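# Lay the white plastic panel flat in the gray tray

## Task

Move the white plastic panel into the gray tray so that it ends up lying flat against the tray's bottom.

## Robot and tools

Robot: two arms. left_arm carries a five-finger left hand and right_arm a five-finger right hand; the left hand is the mirror of the right. Calibrated bases in the scene frame: left_arm at (-0.063, +0.444, 0) m, right_arm at (-0.028, -0.320, 0) m, each turned slightly about z. A post stands on the floor behind the arms. Loose objects may occasionally get a brief push from outside.

Scene frame: origin at table-top height, halfway between the two nominal bases. +z is up, +x points out over the table, and left_arm sits on the +y side. Arm names do not match image sides. All printed hand positions, orientations (quat_wxyz), velocities and Hand targets use this frame and may be off by a few cm.

Hand point: a point fixed to the palm, 0.15 m out from the wrist flange along the fingers and 0.05 m in front of the palm. Its +z runs along straight fingers, +y out of the palm; +x runs across the palm away from the thumb on the right hand, toward the thumb on the left. Straight fingers extend 0.06 to 0.07 m past the point and lie 0.06 m behind it along -y. A wrist bracket on the little-finger side can strike things, and with the fingers level the wrist may hang up to about 0.11 m below the point (palm down), hitting the table first.

A row is 28 numbers, each in [-1, 1], always for both arms: left_arm dx, dy, dz, rx, ry, rz; left hand little, ring, middle, index, thumb_bend, thumb_turn, force_limit, speed; then the same 14 for right_arm and its hand. The six pose numbers are an offset, not a pose: a displacement along scene axes from that arm's Hand target at the start of the action or move, with 1.0 = 0.6 m or 180 degrees; rx, ry, rz form one rotation vector turning about the hand point. Sending all six as 0 requests nothing new of that arm. Repeating an offset moves the arm again. The controller limits commanded orientation to 32 degrees from the measured one per step.

Hand numbers are absolute targets, not offsets. Fingers and thumb_bend: +1 straight/open, -1 curled/closed. thumb_turn: +1 beside the palm, -1 in front of it facing the fingers. force_limit maps -1..+1 linearly to about 0..10 N at the fingertip (0..15 N for the two thumb motors); a closing motor halts at that load. speed runs from near zero at -1 to full at +0.48 and above (full travel 0.49 s). For a gentle grip, close with speed -0.94 or less. To leave a hand unchanged, resend the eight numbers of its last executed row (if none yet, its hand_measured six values plus hand_force_limit and hand_speed). With the thumb in front, the hand can wrap objects roughly 0.035 to 0.065 m thick; thumb tip against index pad can pinch light items up to about 0.08 m. To squeeze harder, raise force_limit and send a target more closed than hand_measured; to loosen, send one more open.

Tools:
- execute_actions(actions, cameras): actions is a list of actions; each action is a list of 1 to 15 rows, one per 1/30 s step, the last row held until step 15. Every row of an action counts from that action's starting Hand target. Images come back only if actions is empty or cameras names them.
- move(target, speed, blend, stop_force, zero, blocking, cameras): target is one row or up to 15 rows; every row's offsets count from the same starting Hand targets. speed is path top speed in m/s, 0.002 to 3.6 (default 0.25), turns limited to twice that in rad/s; one value or one per target. blend (m) rounds corners in a list; 0 stops at each. stop_force (3 to 120 N, one value for both arms) ends an arm's path when its wrist sensor feels that much extra push; use it slowly (about 0.005 m/s) for touching down; unreliable while the hand turns, and all targets then need identical hand numbers. zero (default true) re-zeros the sensor first. blocking=false returns early (not allowed with stop_force). Paths do not avoid obstacles or the other arm; all end within 10 s.
- wait(seconds 0 to 3600), stop() to brake a running move, zoom_image(camera of cam_high / cam_left_wrist / cam_right_wrist, region [x0, y0, x1, y1] pixels, at most 504x504), show_instructions(), zero_wrist_force(arm), finished_scene(scene=1).

Results: per arm end_effector_position (m), end_effector_quat_wxyz, velocities (omitted when joints are still), Hand target (the base for the next offsets; the arm often rests a bit short of it, so send the gap as a further offset), joint positions and torques, Wrist force/torque in the end effector's own axes plus the peak since last shown, hand_measured, hand_stopped_by (moving, target, force, stalled, fault), hand_load_n (positive when pushed open; near 0 after losing a grip). A move adds a move: line with its ending (done, off_target, moving, held, fault) and limits such as paced or held. Cameras: cam_high, cam_left_wrist, cam_right_wrist, all 672x504.

Avoid: outside force near 150 N or wrist torques past roughly 10 to 13 N m cause a 10 s fault stop; arms are stiff, so targets just beyond firm contact can fault. Do not let arms or hands hit or squeeze each other. Do not drop the panel even a few mm, release it while moving, slam it, or let anything leave the table. Keep the wrist away from its own base axis; the move is refused there. Long loaded or stretched holds heat motors (stop at 85 C).

Each tool is called after "Emit:" as name(argument=value, ...), one argument or row to a line, values as JSON.

Reference images:

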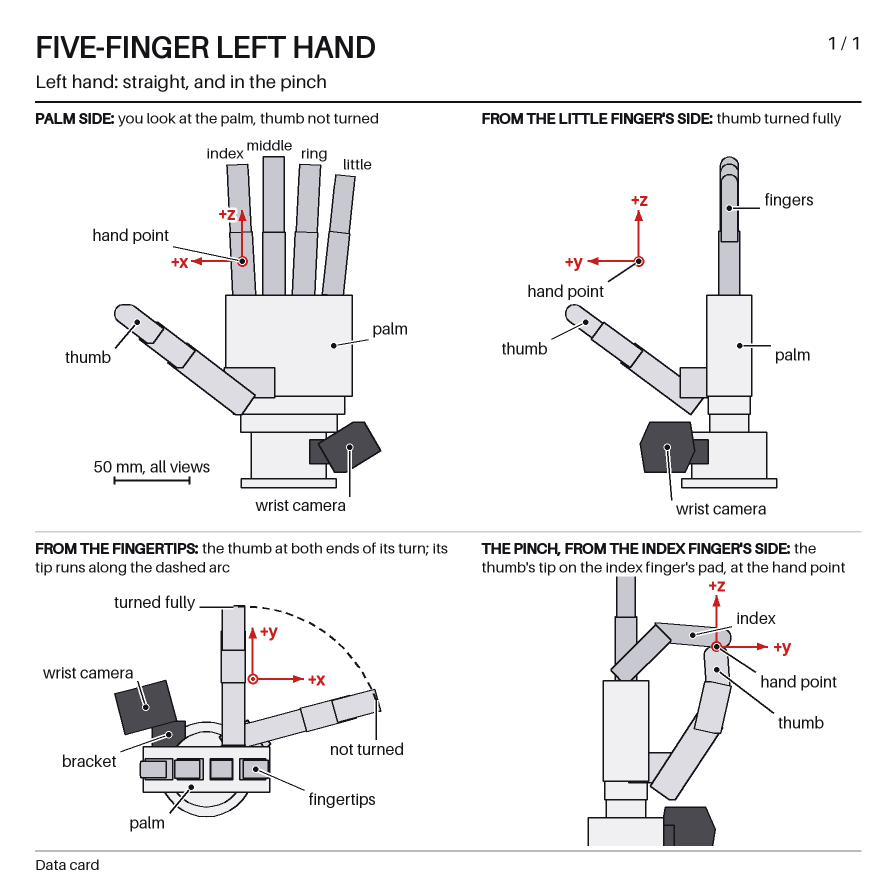

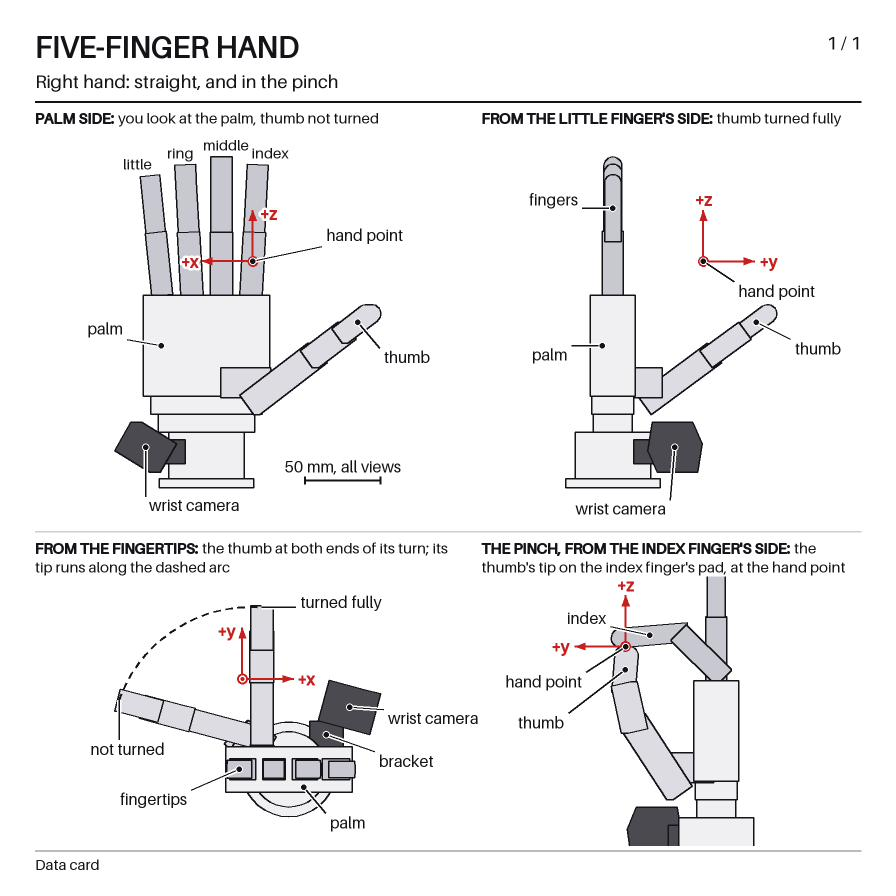

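## Session

Emit:
execute_actions(
  actions=[],
)

Scene clock: 0.00 s.
left_arm: end_effector_position=(+0.4006, +0.2626, +0.1093) hand_measured=(+1.000, +1.000, +1.000, +1.000, +1.000, +1.000) hand_load_n=(+0.0, +0.0, +0.0, +0.0, +0.0, +0.0) hand_stopped_by=(target, target, target, target, target, target) hand_force_limit=0.00 hand_speed=-0.80 end_effector_quat_wxyz=(+0.092, +0.990, +0.021, +0.103) | right_arm: end_effector_position=(+0.7178, -0.1964, +0.1869) hand_measured=(+1.000, +1.000, +1.000, +1.000, +1.000, +1.000) hand_load_n=(+0.0, +0.0, +0.0, +0.0, +0.0, +0.0) hand_stopped_by=(target, target, target, target, target, target) hand_force_limit=0.00 hand_speed=-0.80 end_effector_quat_wxyz=(+0.089, +0.194, +0.962, +0.173)
Joint positions: left_arm=[3.262 -1.893 -1.827 2.335 -1.363 1.652] | right_arm=[-0.258 -0.683 0.732 1.335 1.225 -1.336]
Joint velocities: within noise
Joint torques (N m): no reading
Motor temperatures (°C): left_arm=[31 30 30 34 35 36] | right_arm=[30 32 33 35 39 40]
Wrist force (N): no reading
Wrist torque (N m): no reading
Wrist force, peak (N): no reading
Hand target: left_arm +0.4006, +0.2626, +0.1093; +0.092, +0.990, +0.021, +0.103 | right_arm +0.7178, -0.1964, +0.1869; +0.089, +0.194, +0.962, +0.173

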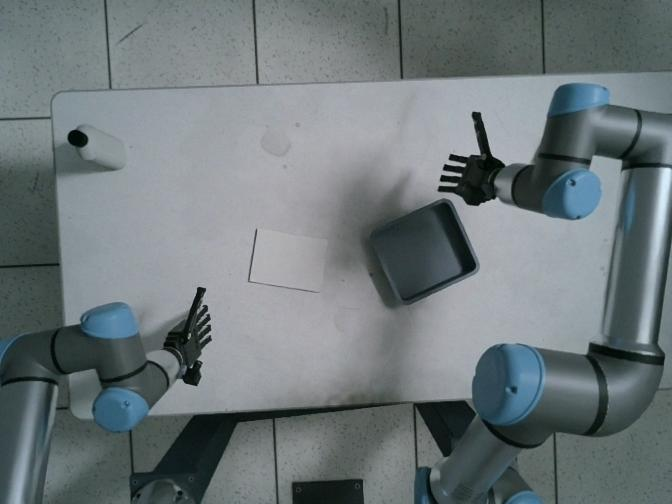

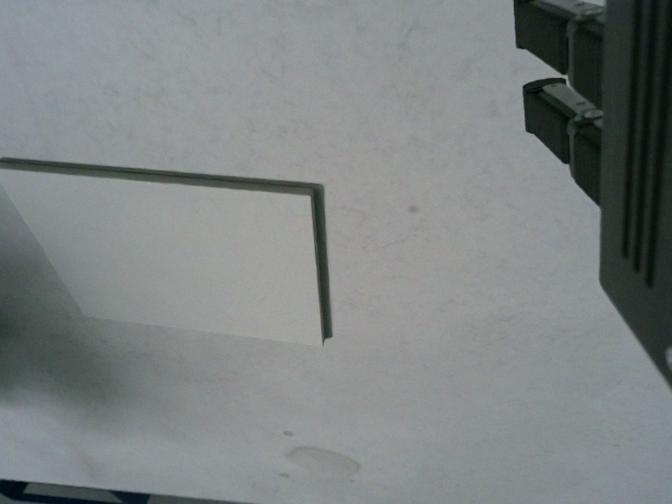

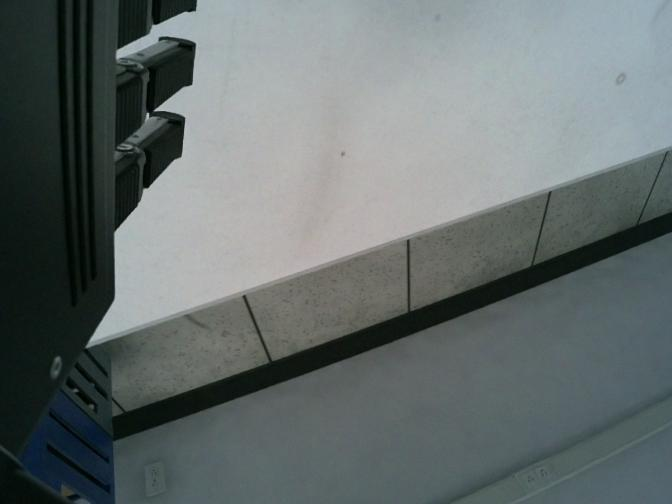

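Emit:
zoom_image(
  camera="cam_high",
  region=[220, 180, 500, 390],
)

Emit:
zoom_image(
  camera="cam_high",
  region=[350, 180, 500, 320],
)

Emit:
zoom_image(
  camera="cam_high",
  region=[230, 210, 350, 310],
)

Emit:
zoom_image(
  camera="cam_left_wrist",
  region=[0, 130, 400, 430],
)

Scaled by 1.800 from the camera's image (finer frame: 960x720).

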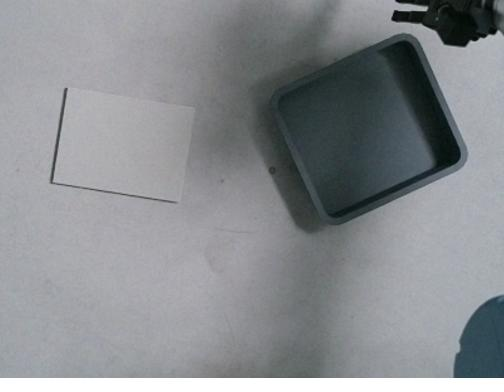

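Scaled by 3.360 from the camera's image (finer frame: 960x720).

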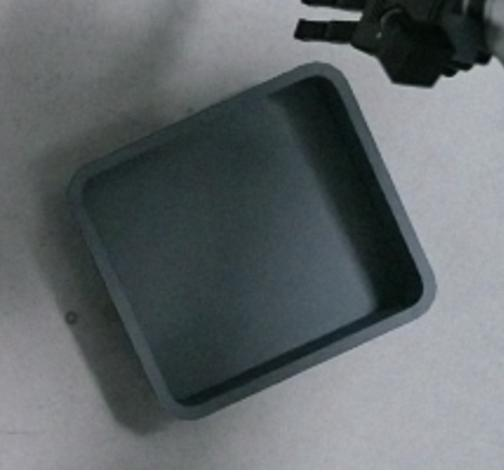

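Scaled by 4.200 from the camera's image (finer frame: 960x720).

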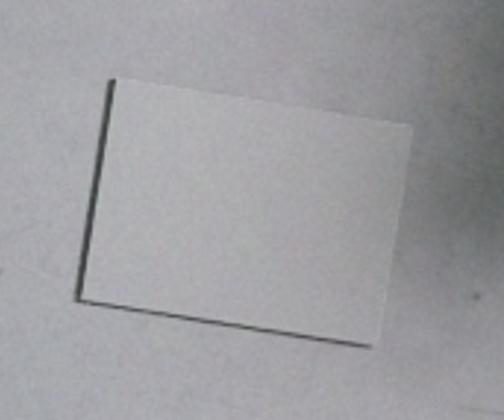

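Scaled by 1.260 from the camera's image (finer frame: 960x720).

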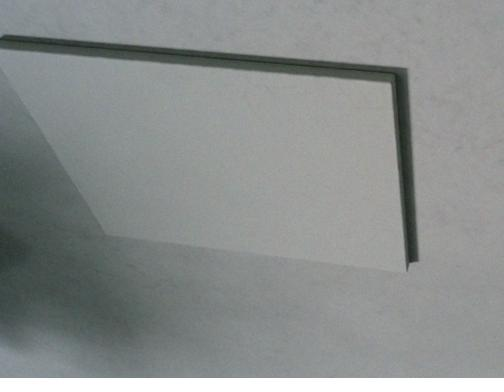

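Emit:
zoom_image(
  camera="cam_high",
  region=[360, 190, 490, 315],
)

Emit:
zoom_image(
  camera="cam_high",
  region=[60, 260, 260, 430],
)

Emit:
zoom_image(
  camera="cam_high",
  region=[400, 80, 600, 230],
)

Scaled by 3.877 from the camera's image (finer frame: 960x720).

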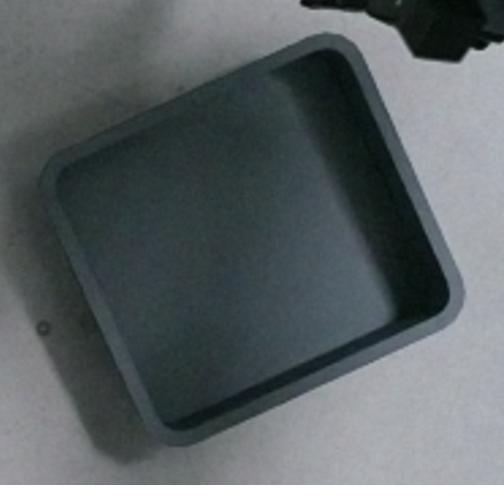

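Scaled by 2.520 from the camera's image (finer frame: 960x720).

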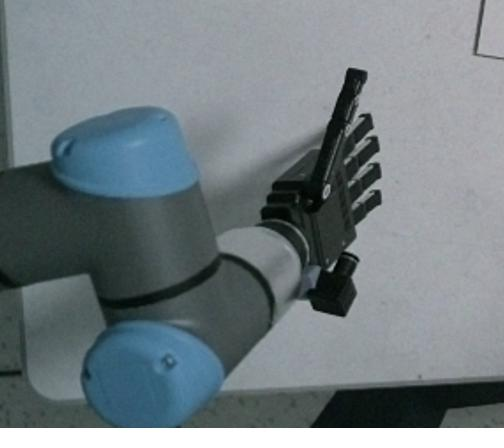

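Scaled by 2.520 from the camera's image (finer frame: 960x720).

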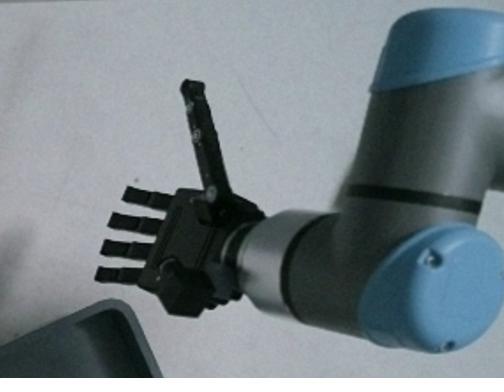

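Emit:
zoom_image(
  camera="cam_high",
  region=[150, 370, 350, 504],
)

Emit:
zoom_image(
  camera="cam_high",
  region=[330, 370, 530, 504],
)

Scaled by 2.520 from the camera's image (finer frame: 960x720).

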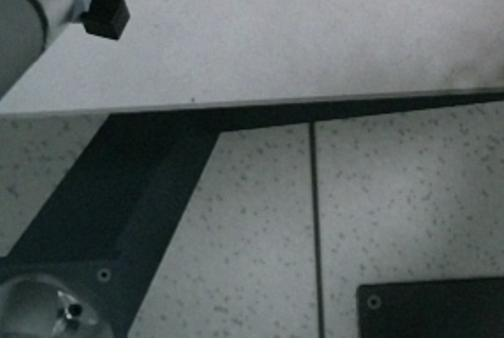

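Scaled by 2.520 from the camera's image (finer frame: 960x720).

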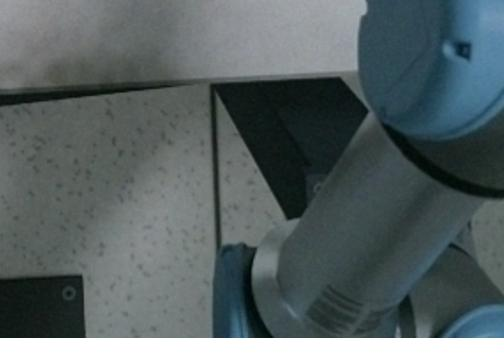

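Emit:
move(
  target=[0.2473, -0.1185, 0.018, 0.1367, 0.2159, 0.4343, -1, -1, -1, -1, 1, 1, 0, 0, -0.583, 0.167, 0.15, -0.0403, 0.1255, -0.3686, -0.08, -0.08, -0.08, -0.08, 1, -1, 0, 0],
  speed=0.25,
  cameras=["all"],
)

Scene clock: 549.27 s.
left_arm: end_effector_position=(+0.5473, +0.1923, +0.1198) hand_measured=(-1.000, -1.000, -1.000, -1.000, +1.000, +1.000) hand_load_n=(+0.0, +0.5, +0.0, +0.0, +0.0, +0.0) hand_stopped_by=(target, target, target, target, target, target) hand_force_limit=0.00 hand_speed=0.00 end_effector_quat_wxyz=(-0.169, +0.740, +0.631, -0.157) | right_arm: end_effector_position=(+0.3680, -0.0962, +0.2769) hand_measured=(-0.080, -0.080, -0.080, -0.080, +1.000, -1.000) hand_load_n=(+0.0, +0.0, +0.0, +0.0, +0.0, +0.0) hand_stopped_by=(target, target, target, target, target, target) hand_force_limit=0.00 hand_speed=0.00 end_effector_quat_wxyz=(+0.000, +0.707, +0.707, +0.000)
Joint positions: left_arm=[2.896 -2.923 -0.035 0.923 -1.523 -0.052] | right_arm=[0.265 -1.31 1.426 1.454 1.57 0.329]
Joint torques (N m): left_arm=[-8.03 59.32 9.52 -3.15 -2.02 -1.93] | right_arm=[4.79 -14.93 -26.82 2.83 0.24 1.98]
Wrist force (N): left_arm=[1.0 3.0 0.8] | right_arm=[-0.6 0.7 0.2]
Wrist torque (N m): left_arm=[0.32 -0.06 0.16] | right_arm=[0.25 0.17 -0.15]
Wrist force, peak (N): left_arm=[0.5 3.8 1.1] | right_arm=[-1.2 0.2 0.6]
Hand target: left_arm +0.5490, +0.1915, +0.1201; -0.196, +0.732, +0.630, -0.169 | right_arm +0.3680, -0.0962, +0.2769; +0.000, +0.707, +0.707, +0.000
Off the commanded pose: left_arm 0.002 m, 3 deg | right_arm 0.000 m, 0 deg.
elbow stopped short (left arm): the move would have taken joint 3 (elbow) straighter than the controller allows.
move: off_target (left_arm)

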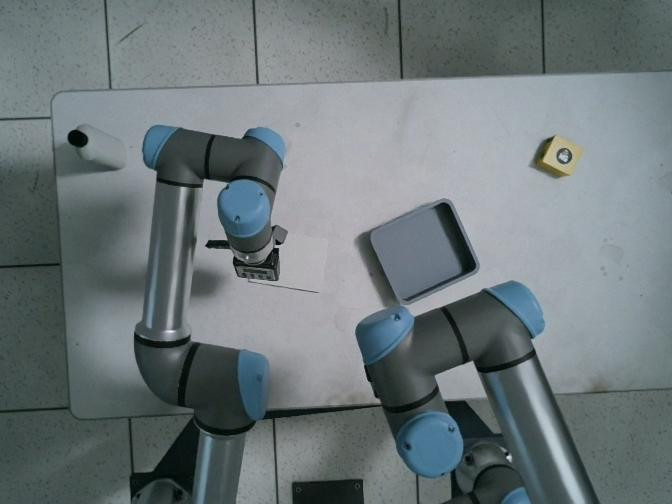

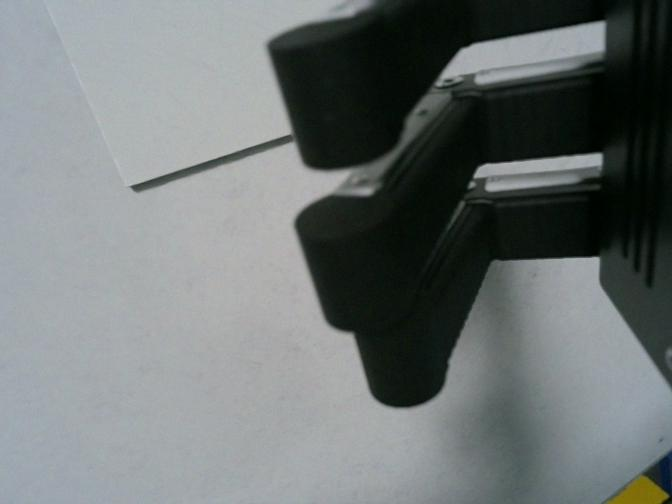

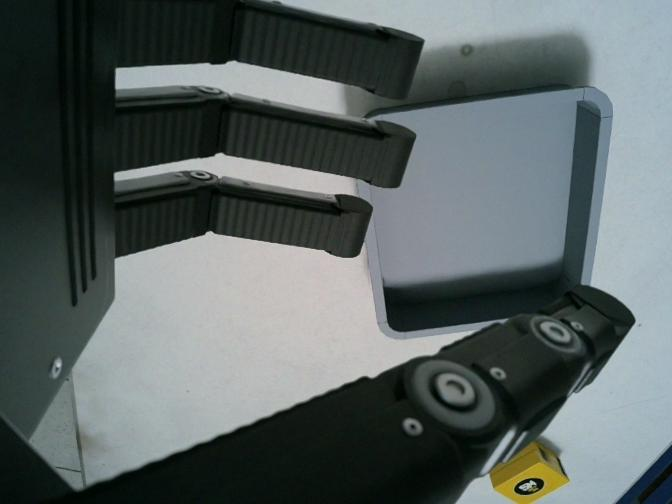

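Emit:
move(
  target=[0.0, 0.0, -0.1, -0.0247, -0.1649, 0.0, -1, -1, -1, -1, 1, 1, 0, 0, -0.5133, 0.3104, 0.0, 0, 0, 0, -0.08, -0.08, -0.08, -0.08, 1, -1, 0, 0],
  speed=0.2,
  cameras=["all"],
)

Scene clock: 577.33 s.
left_arm: end_effector_position=(+0.5490, +0.1915, +0.0602) hand_measured=(-1.000, -1.000, -1.000, -1.000, +1.000, +1.000) hand_load_n=(+0.0, +0.0, +0.0, +0.0, +0.0, +0.0) hand_stopped_by=(target, target, target, target, target, target) hand_force_limit=0.00 hand_speed=0.00 end_effector_quat_wxyz=(+0.000, +0.758, +0.652, +0.000) | right_arm: end_effector_position=(+0.0601, +0.0900, +0.2768) hand_measured=(-0.080, -0.080, -0.080, -0.080, +1.000, -1.000) hand_load_n=(+0.0, +0.0, +0.0, +0.0, -0.5, +0.0) hand_stopped_by=(target, target, target, target, target, target) hand_force_limit=0.00 hand_speed=0.00 end_effector_quat_wxyz=(+0.000, +0.707, +0.707, +0.000) end_effector_velocity=(-0.001, +0.000, +0.000) end_effector_angular_velocity=(+0.002, -0.001, -0.002)
Joint positions: left_arm=[2.874 -2.445 -1.02 1.895 -1.571 -0.096] | right_arm=[1.14 -1.258 1.359 1.47 1.571 1.203]
Joint velocities: left_arm=[within noise] | right_arm=[0.003 0 -0.001 -0.001 0 0.005]
Joint torques (N m): left_arm=[3.77 43.58 8.56 -0.41 2.71 1.57] | right_arm=[7.74 -33.91 -22.75 0.38 -1.19 2.07]
Wrist force (N): left_arm=[1.3 1.4 0.7] | right_arm=[-0.6 0.2 0.0]
Wrist torque (N m): left_arm=[0.11 -0.12 0.21] | right_arm=[0.21 0.15 -0.12]
Wrist force, peak (N): left_arm=[0.7 3.5 0.8] | right_arm=[-1.3 2.3 0.2]
Hand target: left_arm +0.5490, +0.1915, +0.0601; +0.000, +0.758, +0.652, +0.000 | right_arm +0.0600, +0.0900, +0.2769; +0.000, +0.707, +0.707, +0.000
Off the commanded pose: left_arm 0.000 m, 0 deg | right_arm 0.000 m, 0 deg.
move: done

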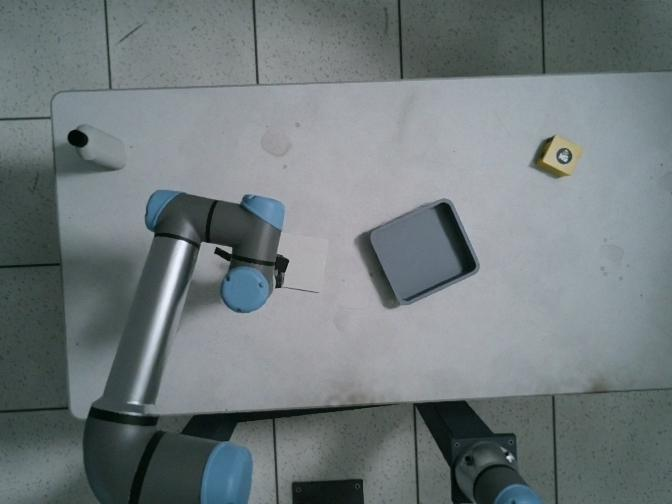

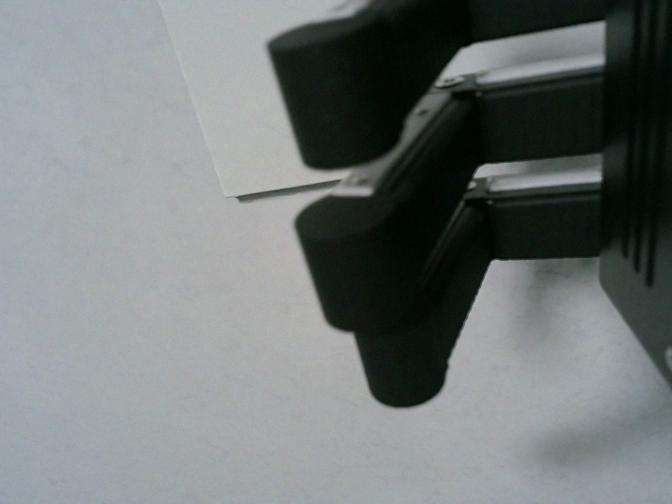

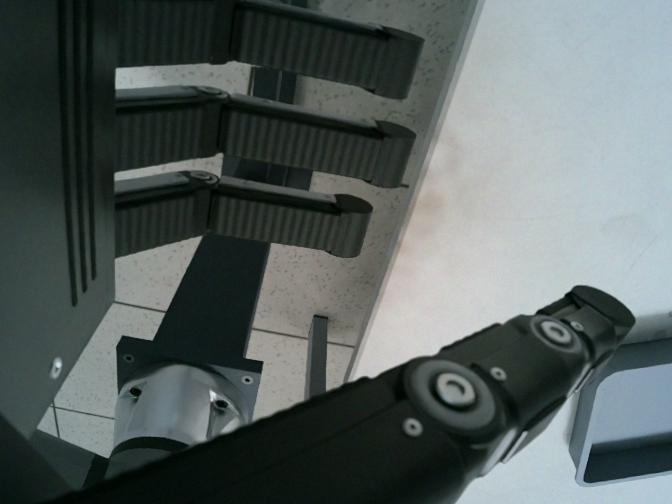

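Emit:
move(
  target=[0.02, -0.0175, -0.0585, 0, 0, 0, -1, -1, -1, -1, 1, 1, 0, 0, 0,0,0,0,0,0, -0.08, -0.08, -0.08, -0.08, 1, -1, 0, 0],
  speed=0.1,
  cameras=["cam_left_wrist", "cam_high"],
)

Scene clock: 613.43 s.
left_arm: end_effector_position=(+0.5609, +0.1810, +0.0251) hand_measured=(-1.000, -1.000, -1.000, -1.000, +1.000, +1.000) hand_load_n=(+0.0, +0.0, +0.0, +0.0, +0.0, +0.0) hand_stopped_by=(target, target, target, target, target, target) hand_force_limit=0.00 hand_speed=0.00 end_effector_quat_wxyz=(+0.000, +0.758, +0.652, +0.000) | right_arm: end_effector_position=(+0.0600, +0.0900, +0.2769) hand_measured=(-0.080, -0.080, -0.080, -0.080, +1.000, -1.000) hand_load_n=(+0.0, +0.0, +0.0, +0.0, +0.0, +0.0) hand_stopped_by=(target, target, target, target, target, target) hand_force_limit=0.00 hand_speed=0.00 end_effector_quat_wxyz=(+0.000, +0.707, +0.707, +0.000)
Joint positions: left_arm=[2.862 -2.519 -0.973 1.922 -1.571 -0.108] | right_arm=[1.14 -1.258 1.359 1.47 1.571 1.203]
Joint torques (N m): left_arm=[6.7 47.01 11.52 -3.78 1.21 1.64] | right_arm=[8.31 -43.53 -26.93 0.7 -1.38 1.73]
Wrist force (N): left_arm=[1.0 1.4 0.9] | right_arm=[-0.5 0.3 0.2]
Wrist torque (N m): left_arm=[0.12 -0.08 0.20] | right_arm=[0.22 0.13 -0.11]
Wrist force, peak (N): left_arm=[1.1 1.6 1.6] | right_arm=[-1.0 0.6 0.1]
Hand target: left_arm +0.5610, +0.1810, +0.0250; +0.000, +0.758, +0.652, +0.000 | right_arm +0.0600, +0.0900, +0.2769; +0.000, +0.707, +0.707, +0.000
Off the commanded pose: left_arm 0.000 m, 0 deg | right_arm 0.000 m, 0 deg.
move: done
Images, in order (width x height): cam_high 672x504, cam_left_wrist 672x504.

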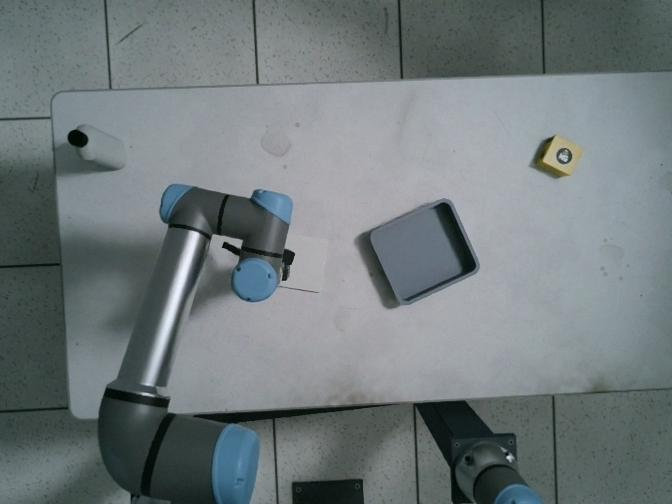

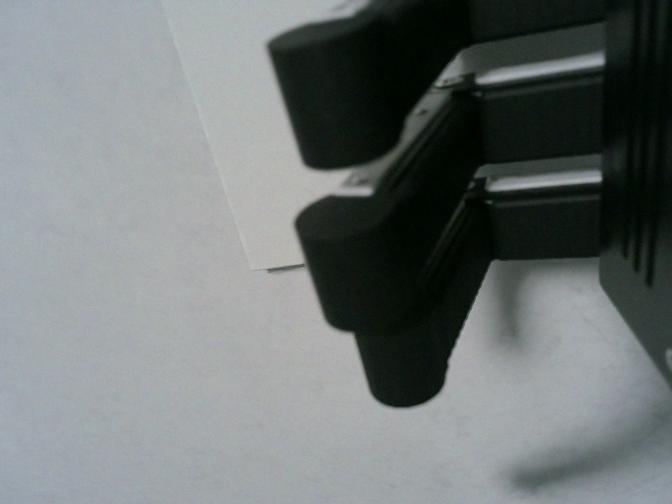

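Emit:
move(
  target=[0.0, -0.0167, 0, 0, 0, 0, -1, -1, -1, -1, 1, 1, 0, 0, 0,0,0,0,0,0, -0.08, -0.08, -0.08, -0.08, 1, -1, 0, 0],
  speed=0.1,
  cameras=["cam_left_wrist"],
)

Emit:
move(
  target=[0.0, 0, -0.0583, 0, 0, 0, -1, -1, -1, -1, 1, 1, 0, 0, 0,0,0,0,0,0, -0.08, -0.08, -0.08, -0.08, 1, -1, 0, 0],
  speed=0.008,
  stop_force=6,
  cameras=["cam_left_wrist"],
)

Scene clock: 634.37 s.
left_arm: end_effector_position=(+0.5609, +0.1711, +0.0249) hand_measured=(-1.000, -1.000, -1.000, -1.000, +1.000, +1.000) hand_load_n=(+0.0, +0.0, +0.0, +0.0, +0.0, +0.0) hand_stopped_by=(target, target, target, target, target, target) hand_force_limit=0.00 hand_speed=0.00 end_effector_quat_wxyz=(+0.000, +0.758, +0.652, +0.000) | right_arm: end_effector_position=(+0.0600, +0.0900, +0.2769) hand_measured=(-0.080, -0.080, -0.080, -0.080, +1.000, -1.000) hand_load_n=(+0.0, +0.0, +0.0, +0.0, +0.0, +0.0) hand_stopped_by=(target, target, target, target, target, target) hand_force_limit=0.00 hand_speed=0.00 end_effector_quat_wxyz=(+0.000, +0.707, +0.707, +0.000)
Joint positions: left_arm=[2.846 -2.532 -0.949 1.911 -1.571 -0.123] | right_arm=[1.14 -1.258 1.359 1.47 1.571 1.203]
Joint torques (N m): left_arm=[-3.1 60.21 15.54 -0.49 -1.48 0.62] | right_arm=[7.41 -42.07 -26.18 0.94 -1.04 1.96]
Wrist force (N): left_arm=[1.6 1.3 0.8] | right_arm=[-0.8 0.4 0.4]
Wrist torque (N m): left_arm=[0.10 -0.17 0.24] | right_arm=[0.21 0.17 -0.12]
Wrist force, peak (N): left_arm=[1.9 1.5 0.8] | right_arm=[-0.9 0.7 0.4]
Hand target: left_arm +0.5610, +0.1710, +0.0250; +0.000, +0.758, +0.652, +0.000 | right_arm +0.0600, +0.0900, +0.2769; +0.000, +0.707, +0.707, +0.000
Off the commanded pose: left_arm 0.000 m, 0 deg | right_arm 0.000 m, 0 deg.
move: done

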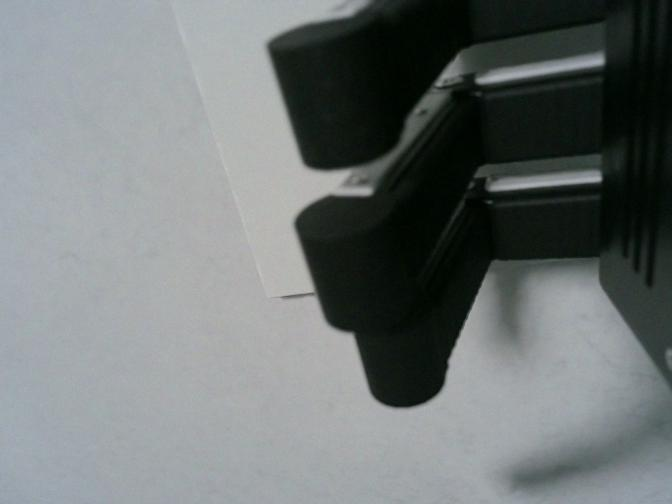

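Scene clock: 637.60 s.
left_arm: end_effector_position=(+0.5610, +0.1710, +0.0078) hand_measured=(-1.000, -1.000, -1.000, -1.000, +1.000, +1.000) hand_load_n=(-0.5, -0.5, -0.5, +0.0, +0.0, +0.0) hand_stopped_by=(target, target, target, target, target, target) hand_force_limit=0.00 hand_speed=0.00 end_effector_quat_wxyz=(+0.000, +0.758, +0.652, +0.000) | right_arm: end_effector_position=(+0.0600, +0.0900, +0.2769) hand_measured=(-0.080, -0.080, -0.080, -0.080, +1.000, -1.000) hand_load_n=(+0.0, +0.0, +0.0, +0.0, +0.0, +0.0) hand_stopped_by=(target, target, target, target, target, target) hand_force_limit=0.00 hand_speed=0.00 end_effector_quat_wxyz=(+0.000, +0.707, +0.707, +0.000)
Joint positions: left_arm=[2.846 -2.549 -0.962 1.941 -1.571 -0.123] | right_arm=[1.14 -1.258 1.359 1.47 1.571 1.203]
Joint torques (N m): left_arm=[-5.24 58.43 21.6 -3.34 -1.94 -1.86] | right_arm=[7.25 -41.21 -26.01 1.43 -0.66 2.02]
Wrist force (N): left_arm=[1.3 0.9 -6.6] | right_arm=[-0.4 0.6 0.0]
Wrist torque (N m): left_arm=[0.35 -0.35 0.24] | right_arm=[0.27 0.12 -0.10]
Wrist force, peak (N): left_arm=[1.5 0.5 -11.5] | right_arm=[-1.0 0.4 0.2]
Hand target: left_arm +0.5610, +0.1710, +0.0078; +0.000, +0.758, +0.652, +0.000 (not the last commanded pose) | right_arm +0.0600, +0.0900, +0.2769; +0.000, +0.707, +0.707, +0.000
Off the commanded pose: left_arm 0.018 m, 0 deg | right_arm 0.000 m, 0 deg.
move: contact (left_arm)

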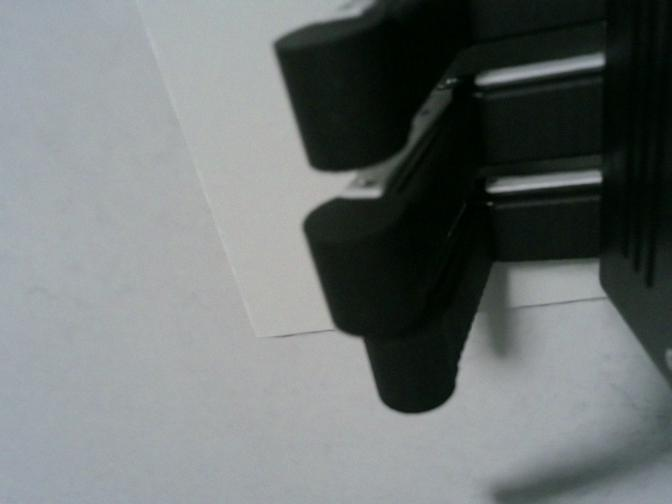

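Emit:
move(
  target=[-0.1, 0, 0, 0, 0, 0.0153, -1, -1, -1, -1, 1, 1, 0, 0, 0,0,0,0,0,0, -0.08, -0.08, -0.08, -0.08, 1, -1, 0, 0],
  speed=0.06,
  cameras=["cam_left_wrist", "cam_high"],
)

Scene clock: 657.17 s.
left_arm: end_effector_position=(+0.5193, +0.1710, +0.0078) hand_measured=(-1.000, -1.000, -1.000, -1.000, +1.000, +1.000) hand_load_n=(-0.5, -0.5, +0.0, -0.5, +0.0, +0.0) hand_stopped_by=(target, target, target, target, target, target) hand_force_limit=0.00 hand_speed=0.00 end_effector_quat_wxyz=(+0.000, +0.747, +0.665, +0.000) | right_arm: end_effector_position=(+0.0600, +0.0900, +0.2769) hand_measured=(-0.080, -0.080, -0.080, -0.080, +1.000, -1.000) hand_load_n=(+0.0, +0.5, +0.0, +0.0, +0.0, +0.0) hand_stopped_by=(target, target, target, target, target, target) hand_force_limit=0.00 hand_speed=0.00 end_effector_quat_wxyz=(+0.000, +0.707, +0.707, +0.000)
Joint positions: left_arm=[2.824 -2.461 -1.134 2.024 -1.571 -0.179] | right_arm=[1.14 -1.258 1.359 1.47 1.571 1.203]
Joint torques (N m): left_arm=[0.96 55.3 3.21 -0.21 -2.64 -1.06] | right_arm=[7.33 -40.52 -25.6 1.89 -0.24 2.09]
Wrist force (N): left_arm=[0.9 3.0 -3.5] | right_arm=[-0.6 0.5 -0.1]
Wrist torque (N m): left_arm=[0.39 -0.24 0.15] | right_arm=[0.27 0.16 -0.11]
Wrist force, peak (N): left_arm=[1.2 0.8 -6.8] | right_arm=[-1.1 0.5 0.3]
Hand target: left_arm +0.5193, +0.1710, +0.0078; +0.000, +0.747, +0.665, +0.000 (not the last commanded pose) | right_arm +0.0600, +0.0900, +0.2769; +0.000, +0.707, +0.707, +0.000
Off the commanded pose: left_arm 0.018 m, 1 deg | right_arm 0.000 m, 0 deg.
move: held (left_arm; a check stopped the path); limits=held
pose unreachable (left arm): on one or more control steps of this call, first in action 0 (counted from 0), this arm could not follow its commanded pose, so it was not sent that pose on those steps. It may still have moved: this result reports where it is.
cause: moving toward the commanded pose would bring a part of the arm too close to another arm (a part of this arm just beyond joint 2 (shoulder lift) and a part of the right arm just beyond its joint 3 (elbow), at the place that arm is still heading or pushing toward).
Images, in order (width x height): cam_high 672x504, cam_left_wrist 672x504.

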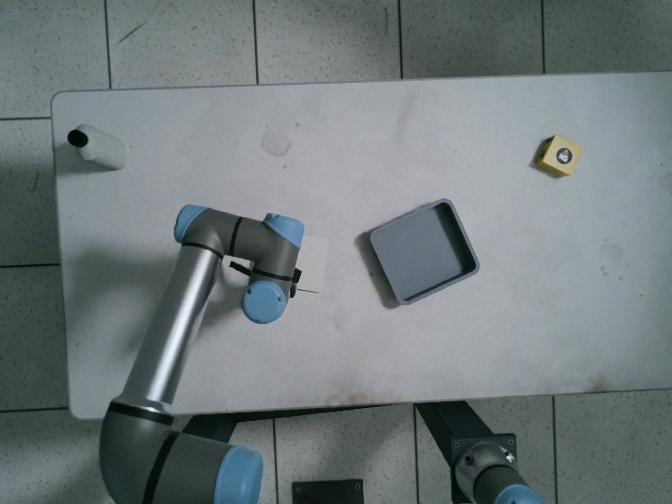

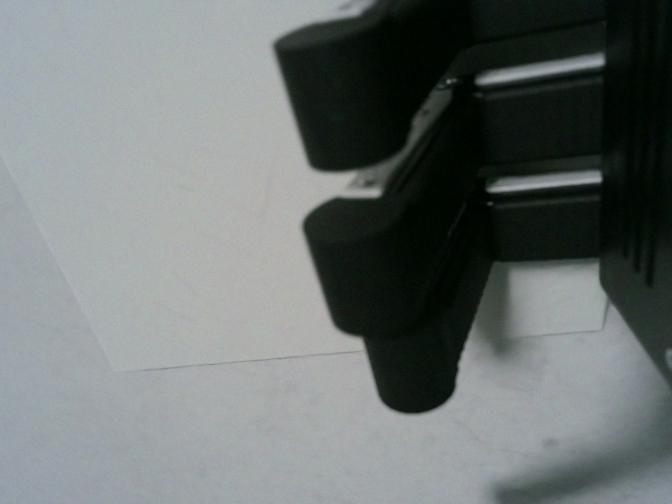

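Emit:
move(
  target=[
    [0, 0, 0.05, 0, 0, 0, -1, -1, -1, -1, 1, 1, 0, 0, 0.1,-0.05,0,0,0,0, -0.08, -0.08, -0.08, -0.08, 1, -1, 0, 0],
    [0, 0, 0.187, 0, 0, -0.463, -1, -1, -1, -1, 1, 1, 0, 0, 0.5,-0.333,0,0,0,0, -0.08, -0.08, -0.08, -0.08, 1, -1, 0, 0],
  ],
  speed=0.25,
  blend=[0.02, 0],
  cameras=["cam_high"],
)

Scene clock: 886.30 s.
left_arm: end_effector_position=(+0.5193, +0.1711, +0.0357) hand_measured=(-1.000, -1.000, -1.000, -1.000, +1.000, +1.000) hand_load_n=(+0.0, +0.0, +0.0, +0.0, +0.0, +0.0) hand_stopped_by=(target, target, target, target, target, target) hand_force_limit=0.00 hand_speed=0.00 end_effector_quat_wxyz=(+0.000, +0.749, +0.662, +0.000) | right_arm: end_effector_position=(+0.1091, +0.0646, +0.2768) hand_measured=(-0.080, -0.080, -0.080, -0.080, +1.000, -1.000) hand_load_n=(+0.0, +0.0, +0.5, +0.0, +0.0, +0.0) hand_stopped_by=(target, target, target, target, target, target) hand_force_limit=0.00 hand_speed=0.00 end_effector_quat_wxyz=(+0.001, +0.708, +0.706, +0.000)
Joint positions: left_arm=[2.824 -2.429 -1.116 1.975 -1.571 -0.172] | right_arm=[1.007 -1.305 1.421 1.455 1.572 1.071]
Joint torques (N m): left_arm=[-6.76 59.82 5.87 -4.28 -2.25 1.61] | right_arm=[4.21 -41.96 -9.4 4.09 -1.35 -0.85]
Wrist force (N): left_arm=[1.6 1.4 1.2] | right_arm=[-0.2 0.1 0.6]
Wrist torque (N m): left_arm=[0.08 -0.17 0.03] | right_arm=[0.10 0.03 -0.12]
Wrist force, peak (N): left_arm=[0.8 3.0 -4.7] | right_arm=[-2.3 5.4 0.2]
Hand target: left_arm +0.5193, +0.1710, +0.0358; +0.000, +0.749, +0.662, +0.000 (not the last commanded pose) | right_arm +0.1091, +0.0646, +0.2769; +0.001, +0.708, +0.706, +0.000 (not the last commanded pose)
Off the commanded pose: left_arm 0.084 m, 83 deg | right_arm 0.306 m, 0 deg.
move: held (left_arm, right_arm; a check stopped the path); path passed 0 of 2 targets; limits=held
pose unreachable (left arm): on one or more control steps of this call, first in action 0 (counted from 0), this arm could not follow its commanded pose, so it was not sent that pose on those steps. It may still have moved: this result reports where it is.
cause: moving toward the commanded pose would bring a part of the arm too close to another arm (a part of this arm just beyond joint 2 (shoulder lift) and a part of the right arm just beyond its joint 4 (wrist 1), at the place that arm was heading or pushing toward when its own hold began).
pose unreachable (right arm): on one or more control steps of this call, first in action 0 (counted from 0), this arm could not follow its commanded pose, so it was not sent that pose on those steps. It may still have moved: this result reports where it is.
cause: moving toward the commanded pose would bring a part of the arm too close to another arm (a part of this arm just beyond joint 4 (wrist 1) and a part of the left arm just beyond its joint 2 (shoulder lift), along the way the arms are being sent, or toward where that arm still pushes).

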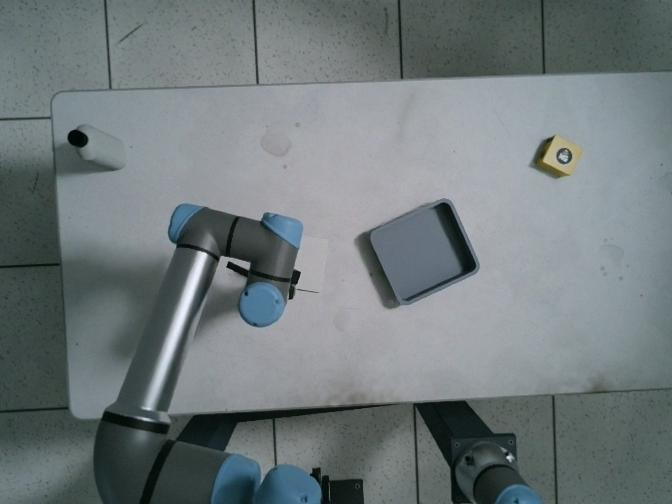

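Emit:
move(
  target=[
    [0, 0, 0, 0, 0, 0, -1, -1, -1, -1, 1, 1, 0, 0, 0.02,-0.2,0.03,0,0,0, -0.08, -0.08, -0.08, -0.08, 1, -1, 0, 0],
    [0, 0, 0, 0, 0, 0, -1, -1, -1, -1, 1, 1, 0, 0, 0.42,-0.36,0.05,0,0,0, -0.08, -0.08, -0.08, -0.08, 1, -1, 0, 0],
  ],
  speed=0.25,
  blend=[0.03, 0],
)

Emit:
move(
  target=[0, 0, 0.14, 0, 0, -0.463, -1, -1, -1, -1, 1, 1, 0, 0, 0,0,0,0,0,0, -0.08, -0.08, -0.08, -0.08, 1, -1, 0, 0],
  speed=0.25,
  cameras=["cam_high"],
)

Scene clock: 900.77 s.
left_arm: end_effector_position=(+0.5193, +0.1710, +0.0358) hand_measured=(-1.000, -1.000, -1.000, -1.000, +1.000, +1.000) hand_load_n=(+0.0, +0.0, +0.0, +0.0, +0.0, +0.0) hand_stopped_by=(target, target, target, target, target, target) hand_force_limit=0.00 hand_speed=0.00 end_effector_quat_wxyz=(+0.000, +0.749, +0.662, +0.000) | right_arm: end_effector_position=(+0.3609, -0.1514, +0.3069) hand_measured=(-0.080, -0.080, -0.080, -0.080, +1.000, -1.000) hand_load_n=(+0.0, +0.0, +0.0, +0.0, +0.0, +0.0) hand_stopped_by=(target, target, target, target, target, target) hand_force_limit=0.00 hand_speed=0.00 end_effector_quat_wxyz=(+0.001, +0.708, +0.706, +0.000)
Joint positions: left_arm=[2.824 -2.429 -1.116 1.975 -1.571 -0.172] | right_arm=[0.131 -1.409 1.471 1.507 1.572 0.196]
Joint torques (N m): left_arm=[-5.97 59.16 5.85 -4.14 2.23 1.6] | right_arm=[-9.05 -12.05 -28.29 0.24 0.47 -2.1]
Wrist force (N): left_arm=[1.5 1.7 1.2] | right_arm=[0.4 0.3 0.0]
Wrist torque (N m): left_arm=[0.12 -0.14 0.02] | right_arm=[0.18 0.00 0.09]
Wrist force, peak (N): left_arm=[1.8 1.8 1.4] | right_arm=[-0.6 2.5 -0.4]
Hand target: left_arm +0.5193, +0.1710, +0.0358; +0.000, +0.749, +0.662, +0.000 | right_arm +0.3611, -0.1514, +0.3069; +0.001, +0.708, +0.706, +0.000
Off the commanded pose: left_arm 0.000 m, 0 deg | right_arm 0.000 m, 0 deg.
move: done

Scene clock: 904.17 s.
left_arm: end_effector_position=(+0.5193, +0.1711, +0.1197) hand_measured=(-1.000, -1.000, -1.000, -1.000, +1.000, +1.000) hand_load_n=(+0.0, +0.0, +0.0, +0.0, +0.0, +0.0) hand_stopped_by=(target, target, target, target, target, target) hand_force_limit=0.00 hand_speed=0.00 end_effector_quat_wxyz=(+0.000, +1.000, -0.003, +0.000) end_effector_velocity=(+0.000, +0.000, +0.000) end_effector_angular_velocity=(+0.001, +0.000, -0.006) | right_arm: end_effector_position=(+0.3611, -0.1514, +0.3069) hand_measured=(-0.080, -0.080, -0.080, -0.080, +1.000, -1.000) hand_load_n=(+0.0, +0.0, +0.0, +0.0, +0.0, +0.0) hand_stopped_by=(target, target, target, target, target, target) hand_force_limit=0.00 hand_speed=0.00 end_effector_quat_wxyz=(+0.001, +0.708, +0.706, +0.000)
Joint positions: left_arm=[2.978 -2.342 -1.05 1.822 -1.57 1.436] | right_arm=[0.131 -1.408 1.471 1.507 1.572 0.196]
Joint velocities: left_arm=[0 0 0 0 -0.001 0.006] | right_arm=[within noise]
Joint torques (N m): left_arm=[-6.32 57.76 11.27 -0.57 2 1.56] | right_arm=[-8.81 -11.54 -26.18 0.8 1.16 -1.7]
Wrist force (N): left_arm=[1.4 2.0 1.2] | right_arm=[0.5 0.1 -0.4]
Wrist torque (N m): left_arm=[0.16 -0.15 -0.01] | right_arm=[0.18 0.00 0.10]
Wrist force, peak (N): left_arm=[1.5 1.7 1.6] | right_arm=[0.7 0.3 -0.4]
Hand target: left_arm +0.5193, +0.1710, +0.1198; +0.000, +1.000, -0.003, +0.000 | right_arm +0.3611, -0.1514, +0.3069; +0.001, +0.708, +0.706, +0.000
Off the commanded pose: left_arm 0.000 m, 0 deg | right_arm 0.000 m, 0 deg.
move: done

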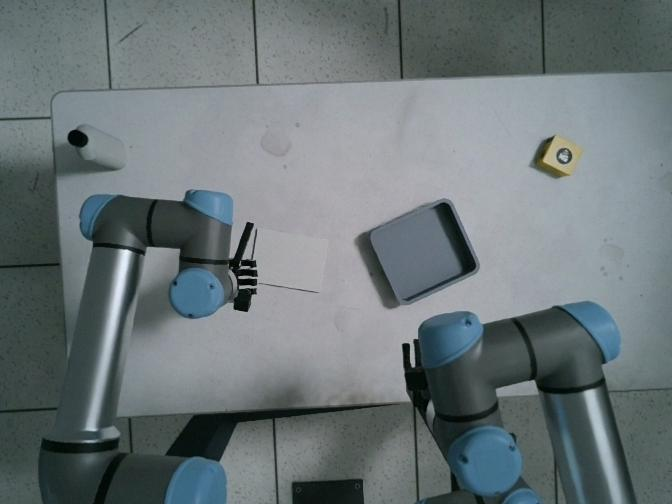

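Emit:
zoom_image(
  camera="cam_high",
  region=[380, 320, 480, 420],
)

Emit:
zoom_image(
  camera="cam_high",
  region=[220, 210, 340, 310],
)

Scaled by 5.040 from the camera's image (finer frame: 960x720).

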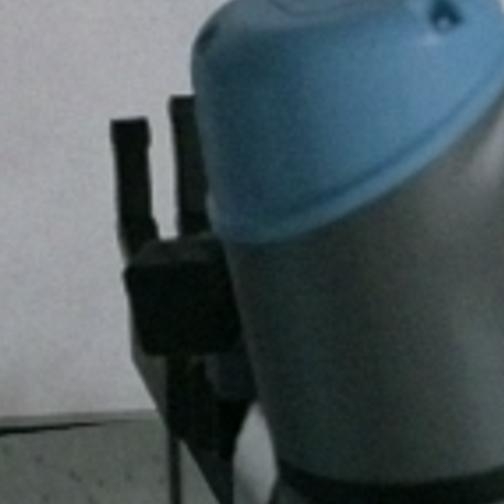

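Scaled by 4.200 from the camera's image (finer frame: 960x720).

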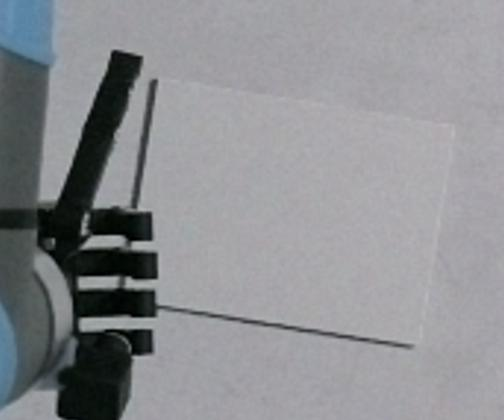

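Emit:
move(
  target=[0.053, -0.133, 0, 0.184, -0.2135, -0.5157, -1, 0.45, -1, 0.45, 1, 1, 0, 0, 0,0,0,0,0,0, -0.08, -0.08, -0.08, -0.08, 1, -1, 0, 0],
  speed=0.25,
  cameras=["cam_high", "cam_left_wrist"],
)

Scene clock: 946.37 s.
left_arm: end_effector_position=(+0.5510, +0.0912, +0.1199) hand_measured=(-1.000, +0.450, -1.000, +0.450, +1.000, +1.000) hand_load_n=(+0.0, +0.0, +0.0, +0.0, +0.0, +0.0) hand_stopped_by=(target, target, target, target, target, target) hand_force_limit=0.00 hand_speed=0.00 end_effector_quat_wxyz=(+0.250, -0.601, +0.702, -0.289) end_effector_velocity=(+0.000, +0.001, -0.001) end_effector_angular_velocity=(+0.005, +0.000, -0.003) | right_arm: end_effector_position=(+0.3611, -0.1514, +0.3069) hand_measured=(-0.080, -0.080, -0.080, -0.080, +1.000, -1.000) hand_load_n=(+0.0, +0.0, +0.0, +0.0, +0.0, +0.0) hand_stopped_by=(target, target, target, target, target, target) hand_force_limit=0.00 hand_speed=0.00 end_effector_quat_wxyz=(+0.001, +0.708, +0.706, +0.000)
Joint positions: left_arm=[2.796 -2.196 -1.197 2.599 -1.693 3.023] | right_arm=[0.131 -1.408 1.471 1.507 1.572 0.196]
Joint velocities: left_arm=[0 -0.001 0 0 -0.001 0.005] | right_arm=[within noise]
Joint torques (N m): left_arm=[5.91 35.68 25.51 0.13 -2.26 1.59] | right_arm=[-9.02 -10.98 -25.63 1.77 1.07 -1.32]
Wrist force (N): left_arm=[0.7 4.8 1.3] | right_arm=[0.4 0.2 0.1]
Wrist torque (N m): left_arm=[0.52 -0.02 -0.12] | right_arm=[0.17 0.00 0.09]
Wrist force, peak (N): left_arm=[0.8 5.0 1.2] | right_arm=[0.7 0.1 -0.4]
Hand target: left_arm +0.5511, +0.0912, +0.1198; +0.250, -0.601, +0.702, -0.289 | right_arm +0.3611, -0.1514, +0.3069; +0.001, +0.708, +0.706, +0.000
Off the commanded pose: left_arm 0.000 m, 0 deg | right_arm 0.000 m, 0 deg.
move: done

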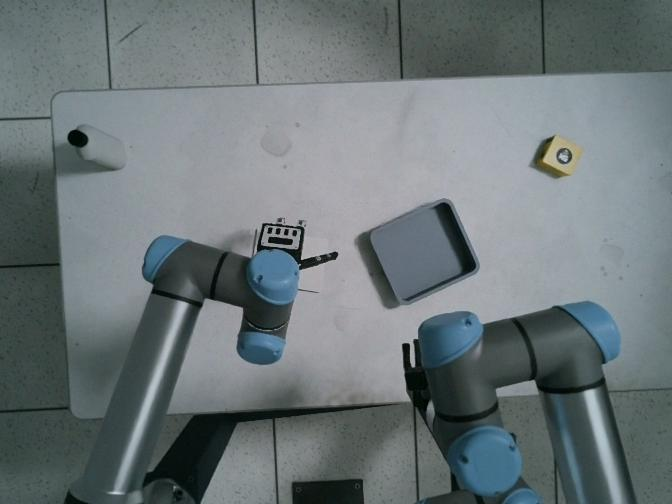

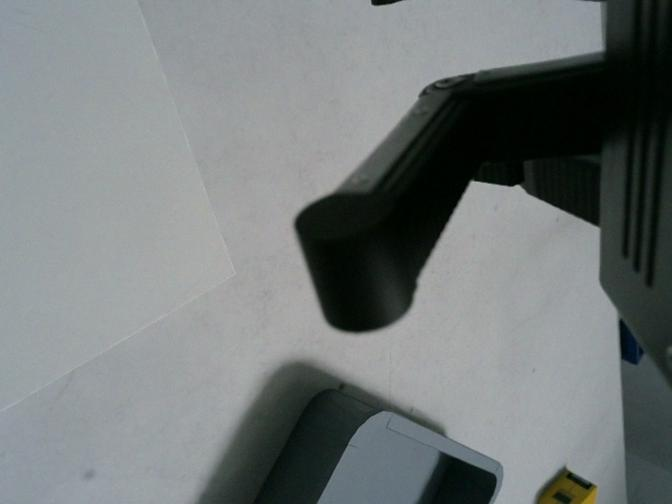

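Emit:
zoom_image(
  camera="cam_high",
  region=[220, 200, 350, 310],
)

Scaled by 3.877 from the camera's image (finer frame: 960x720).

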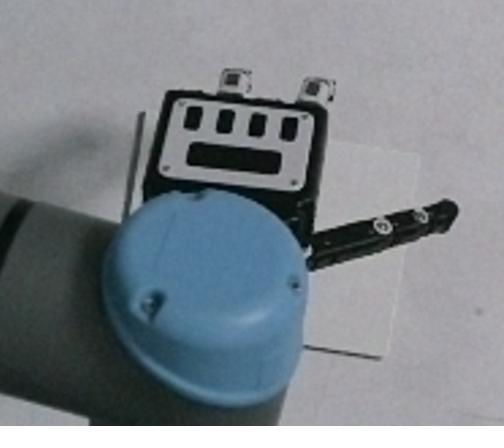

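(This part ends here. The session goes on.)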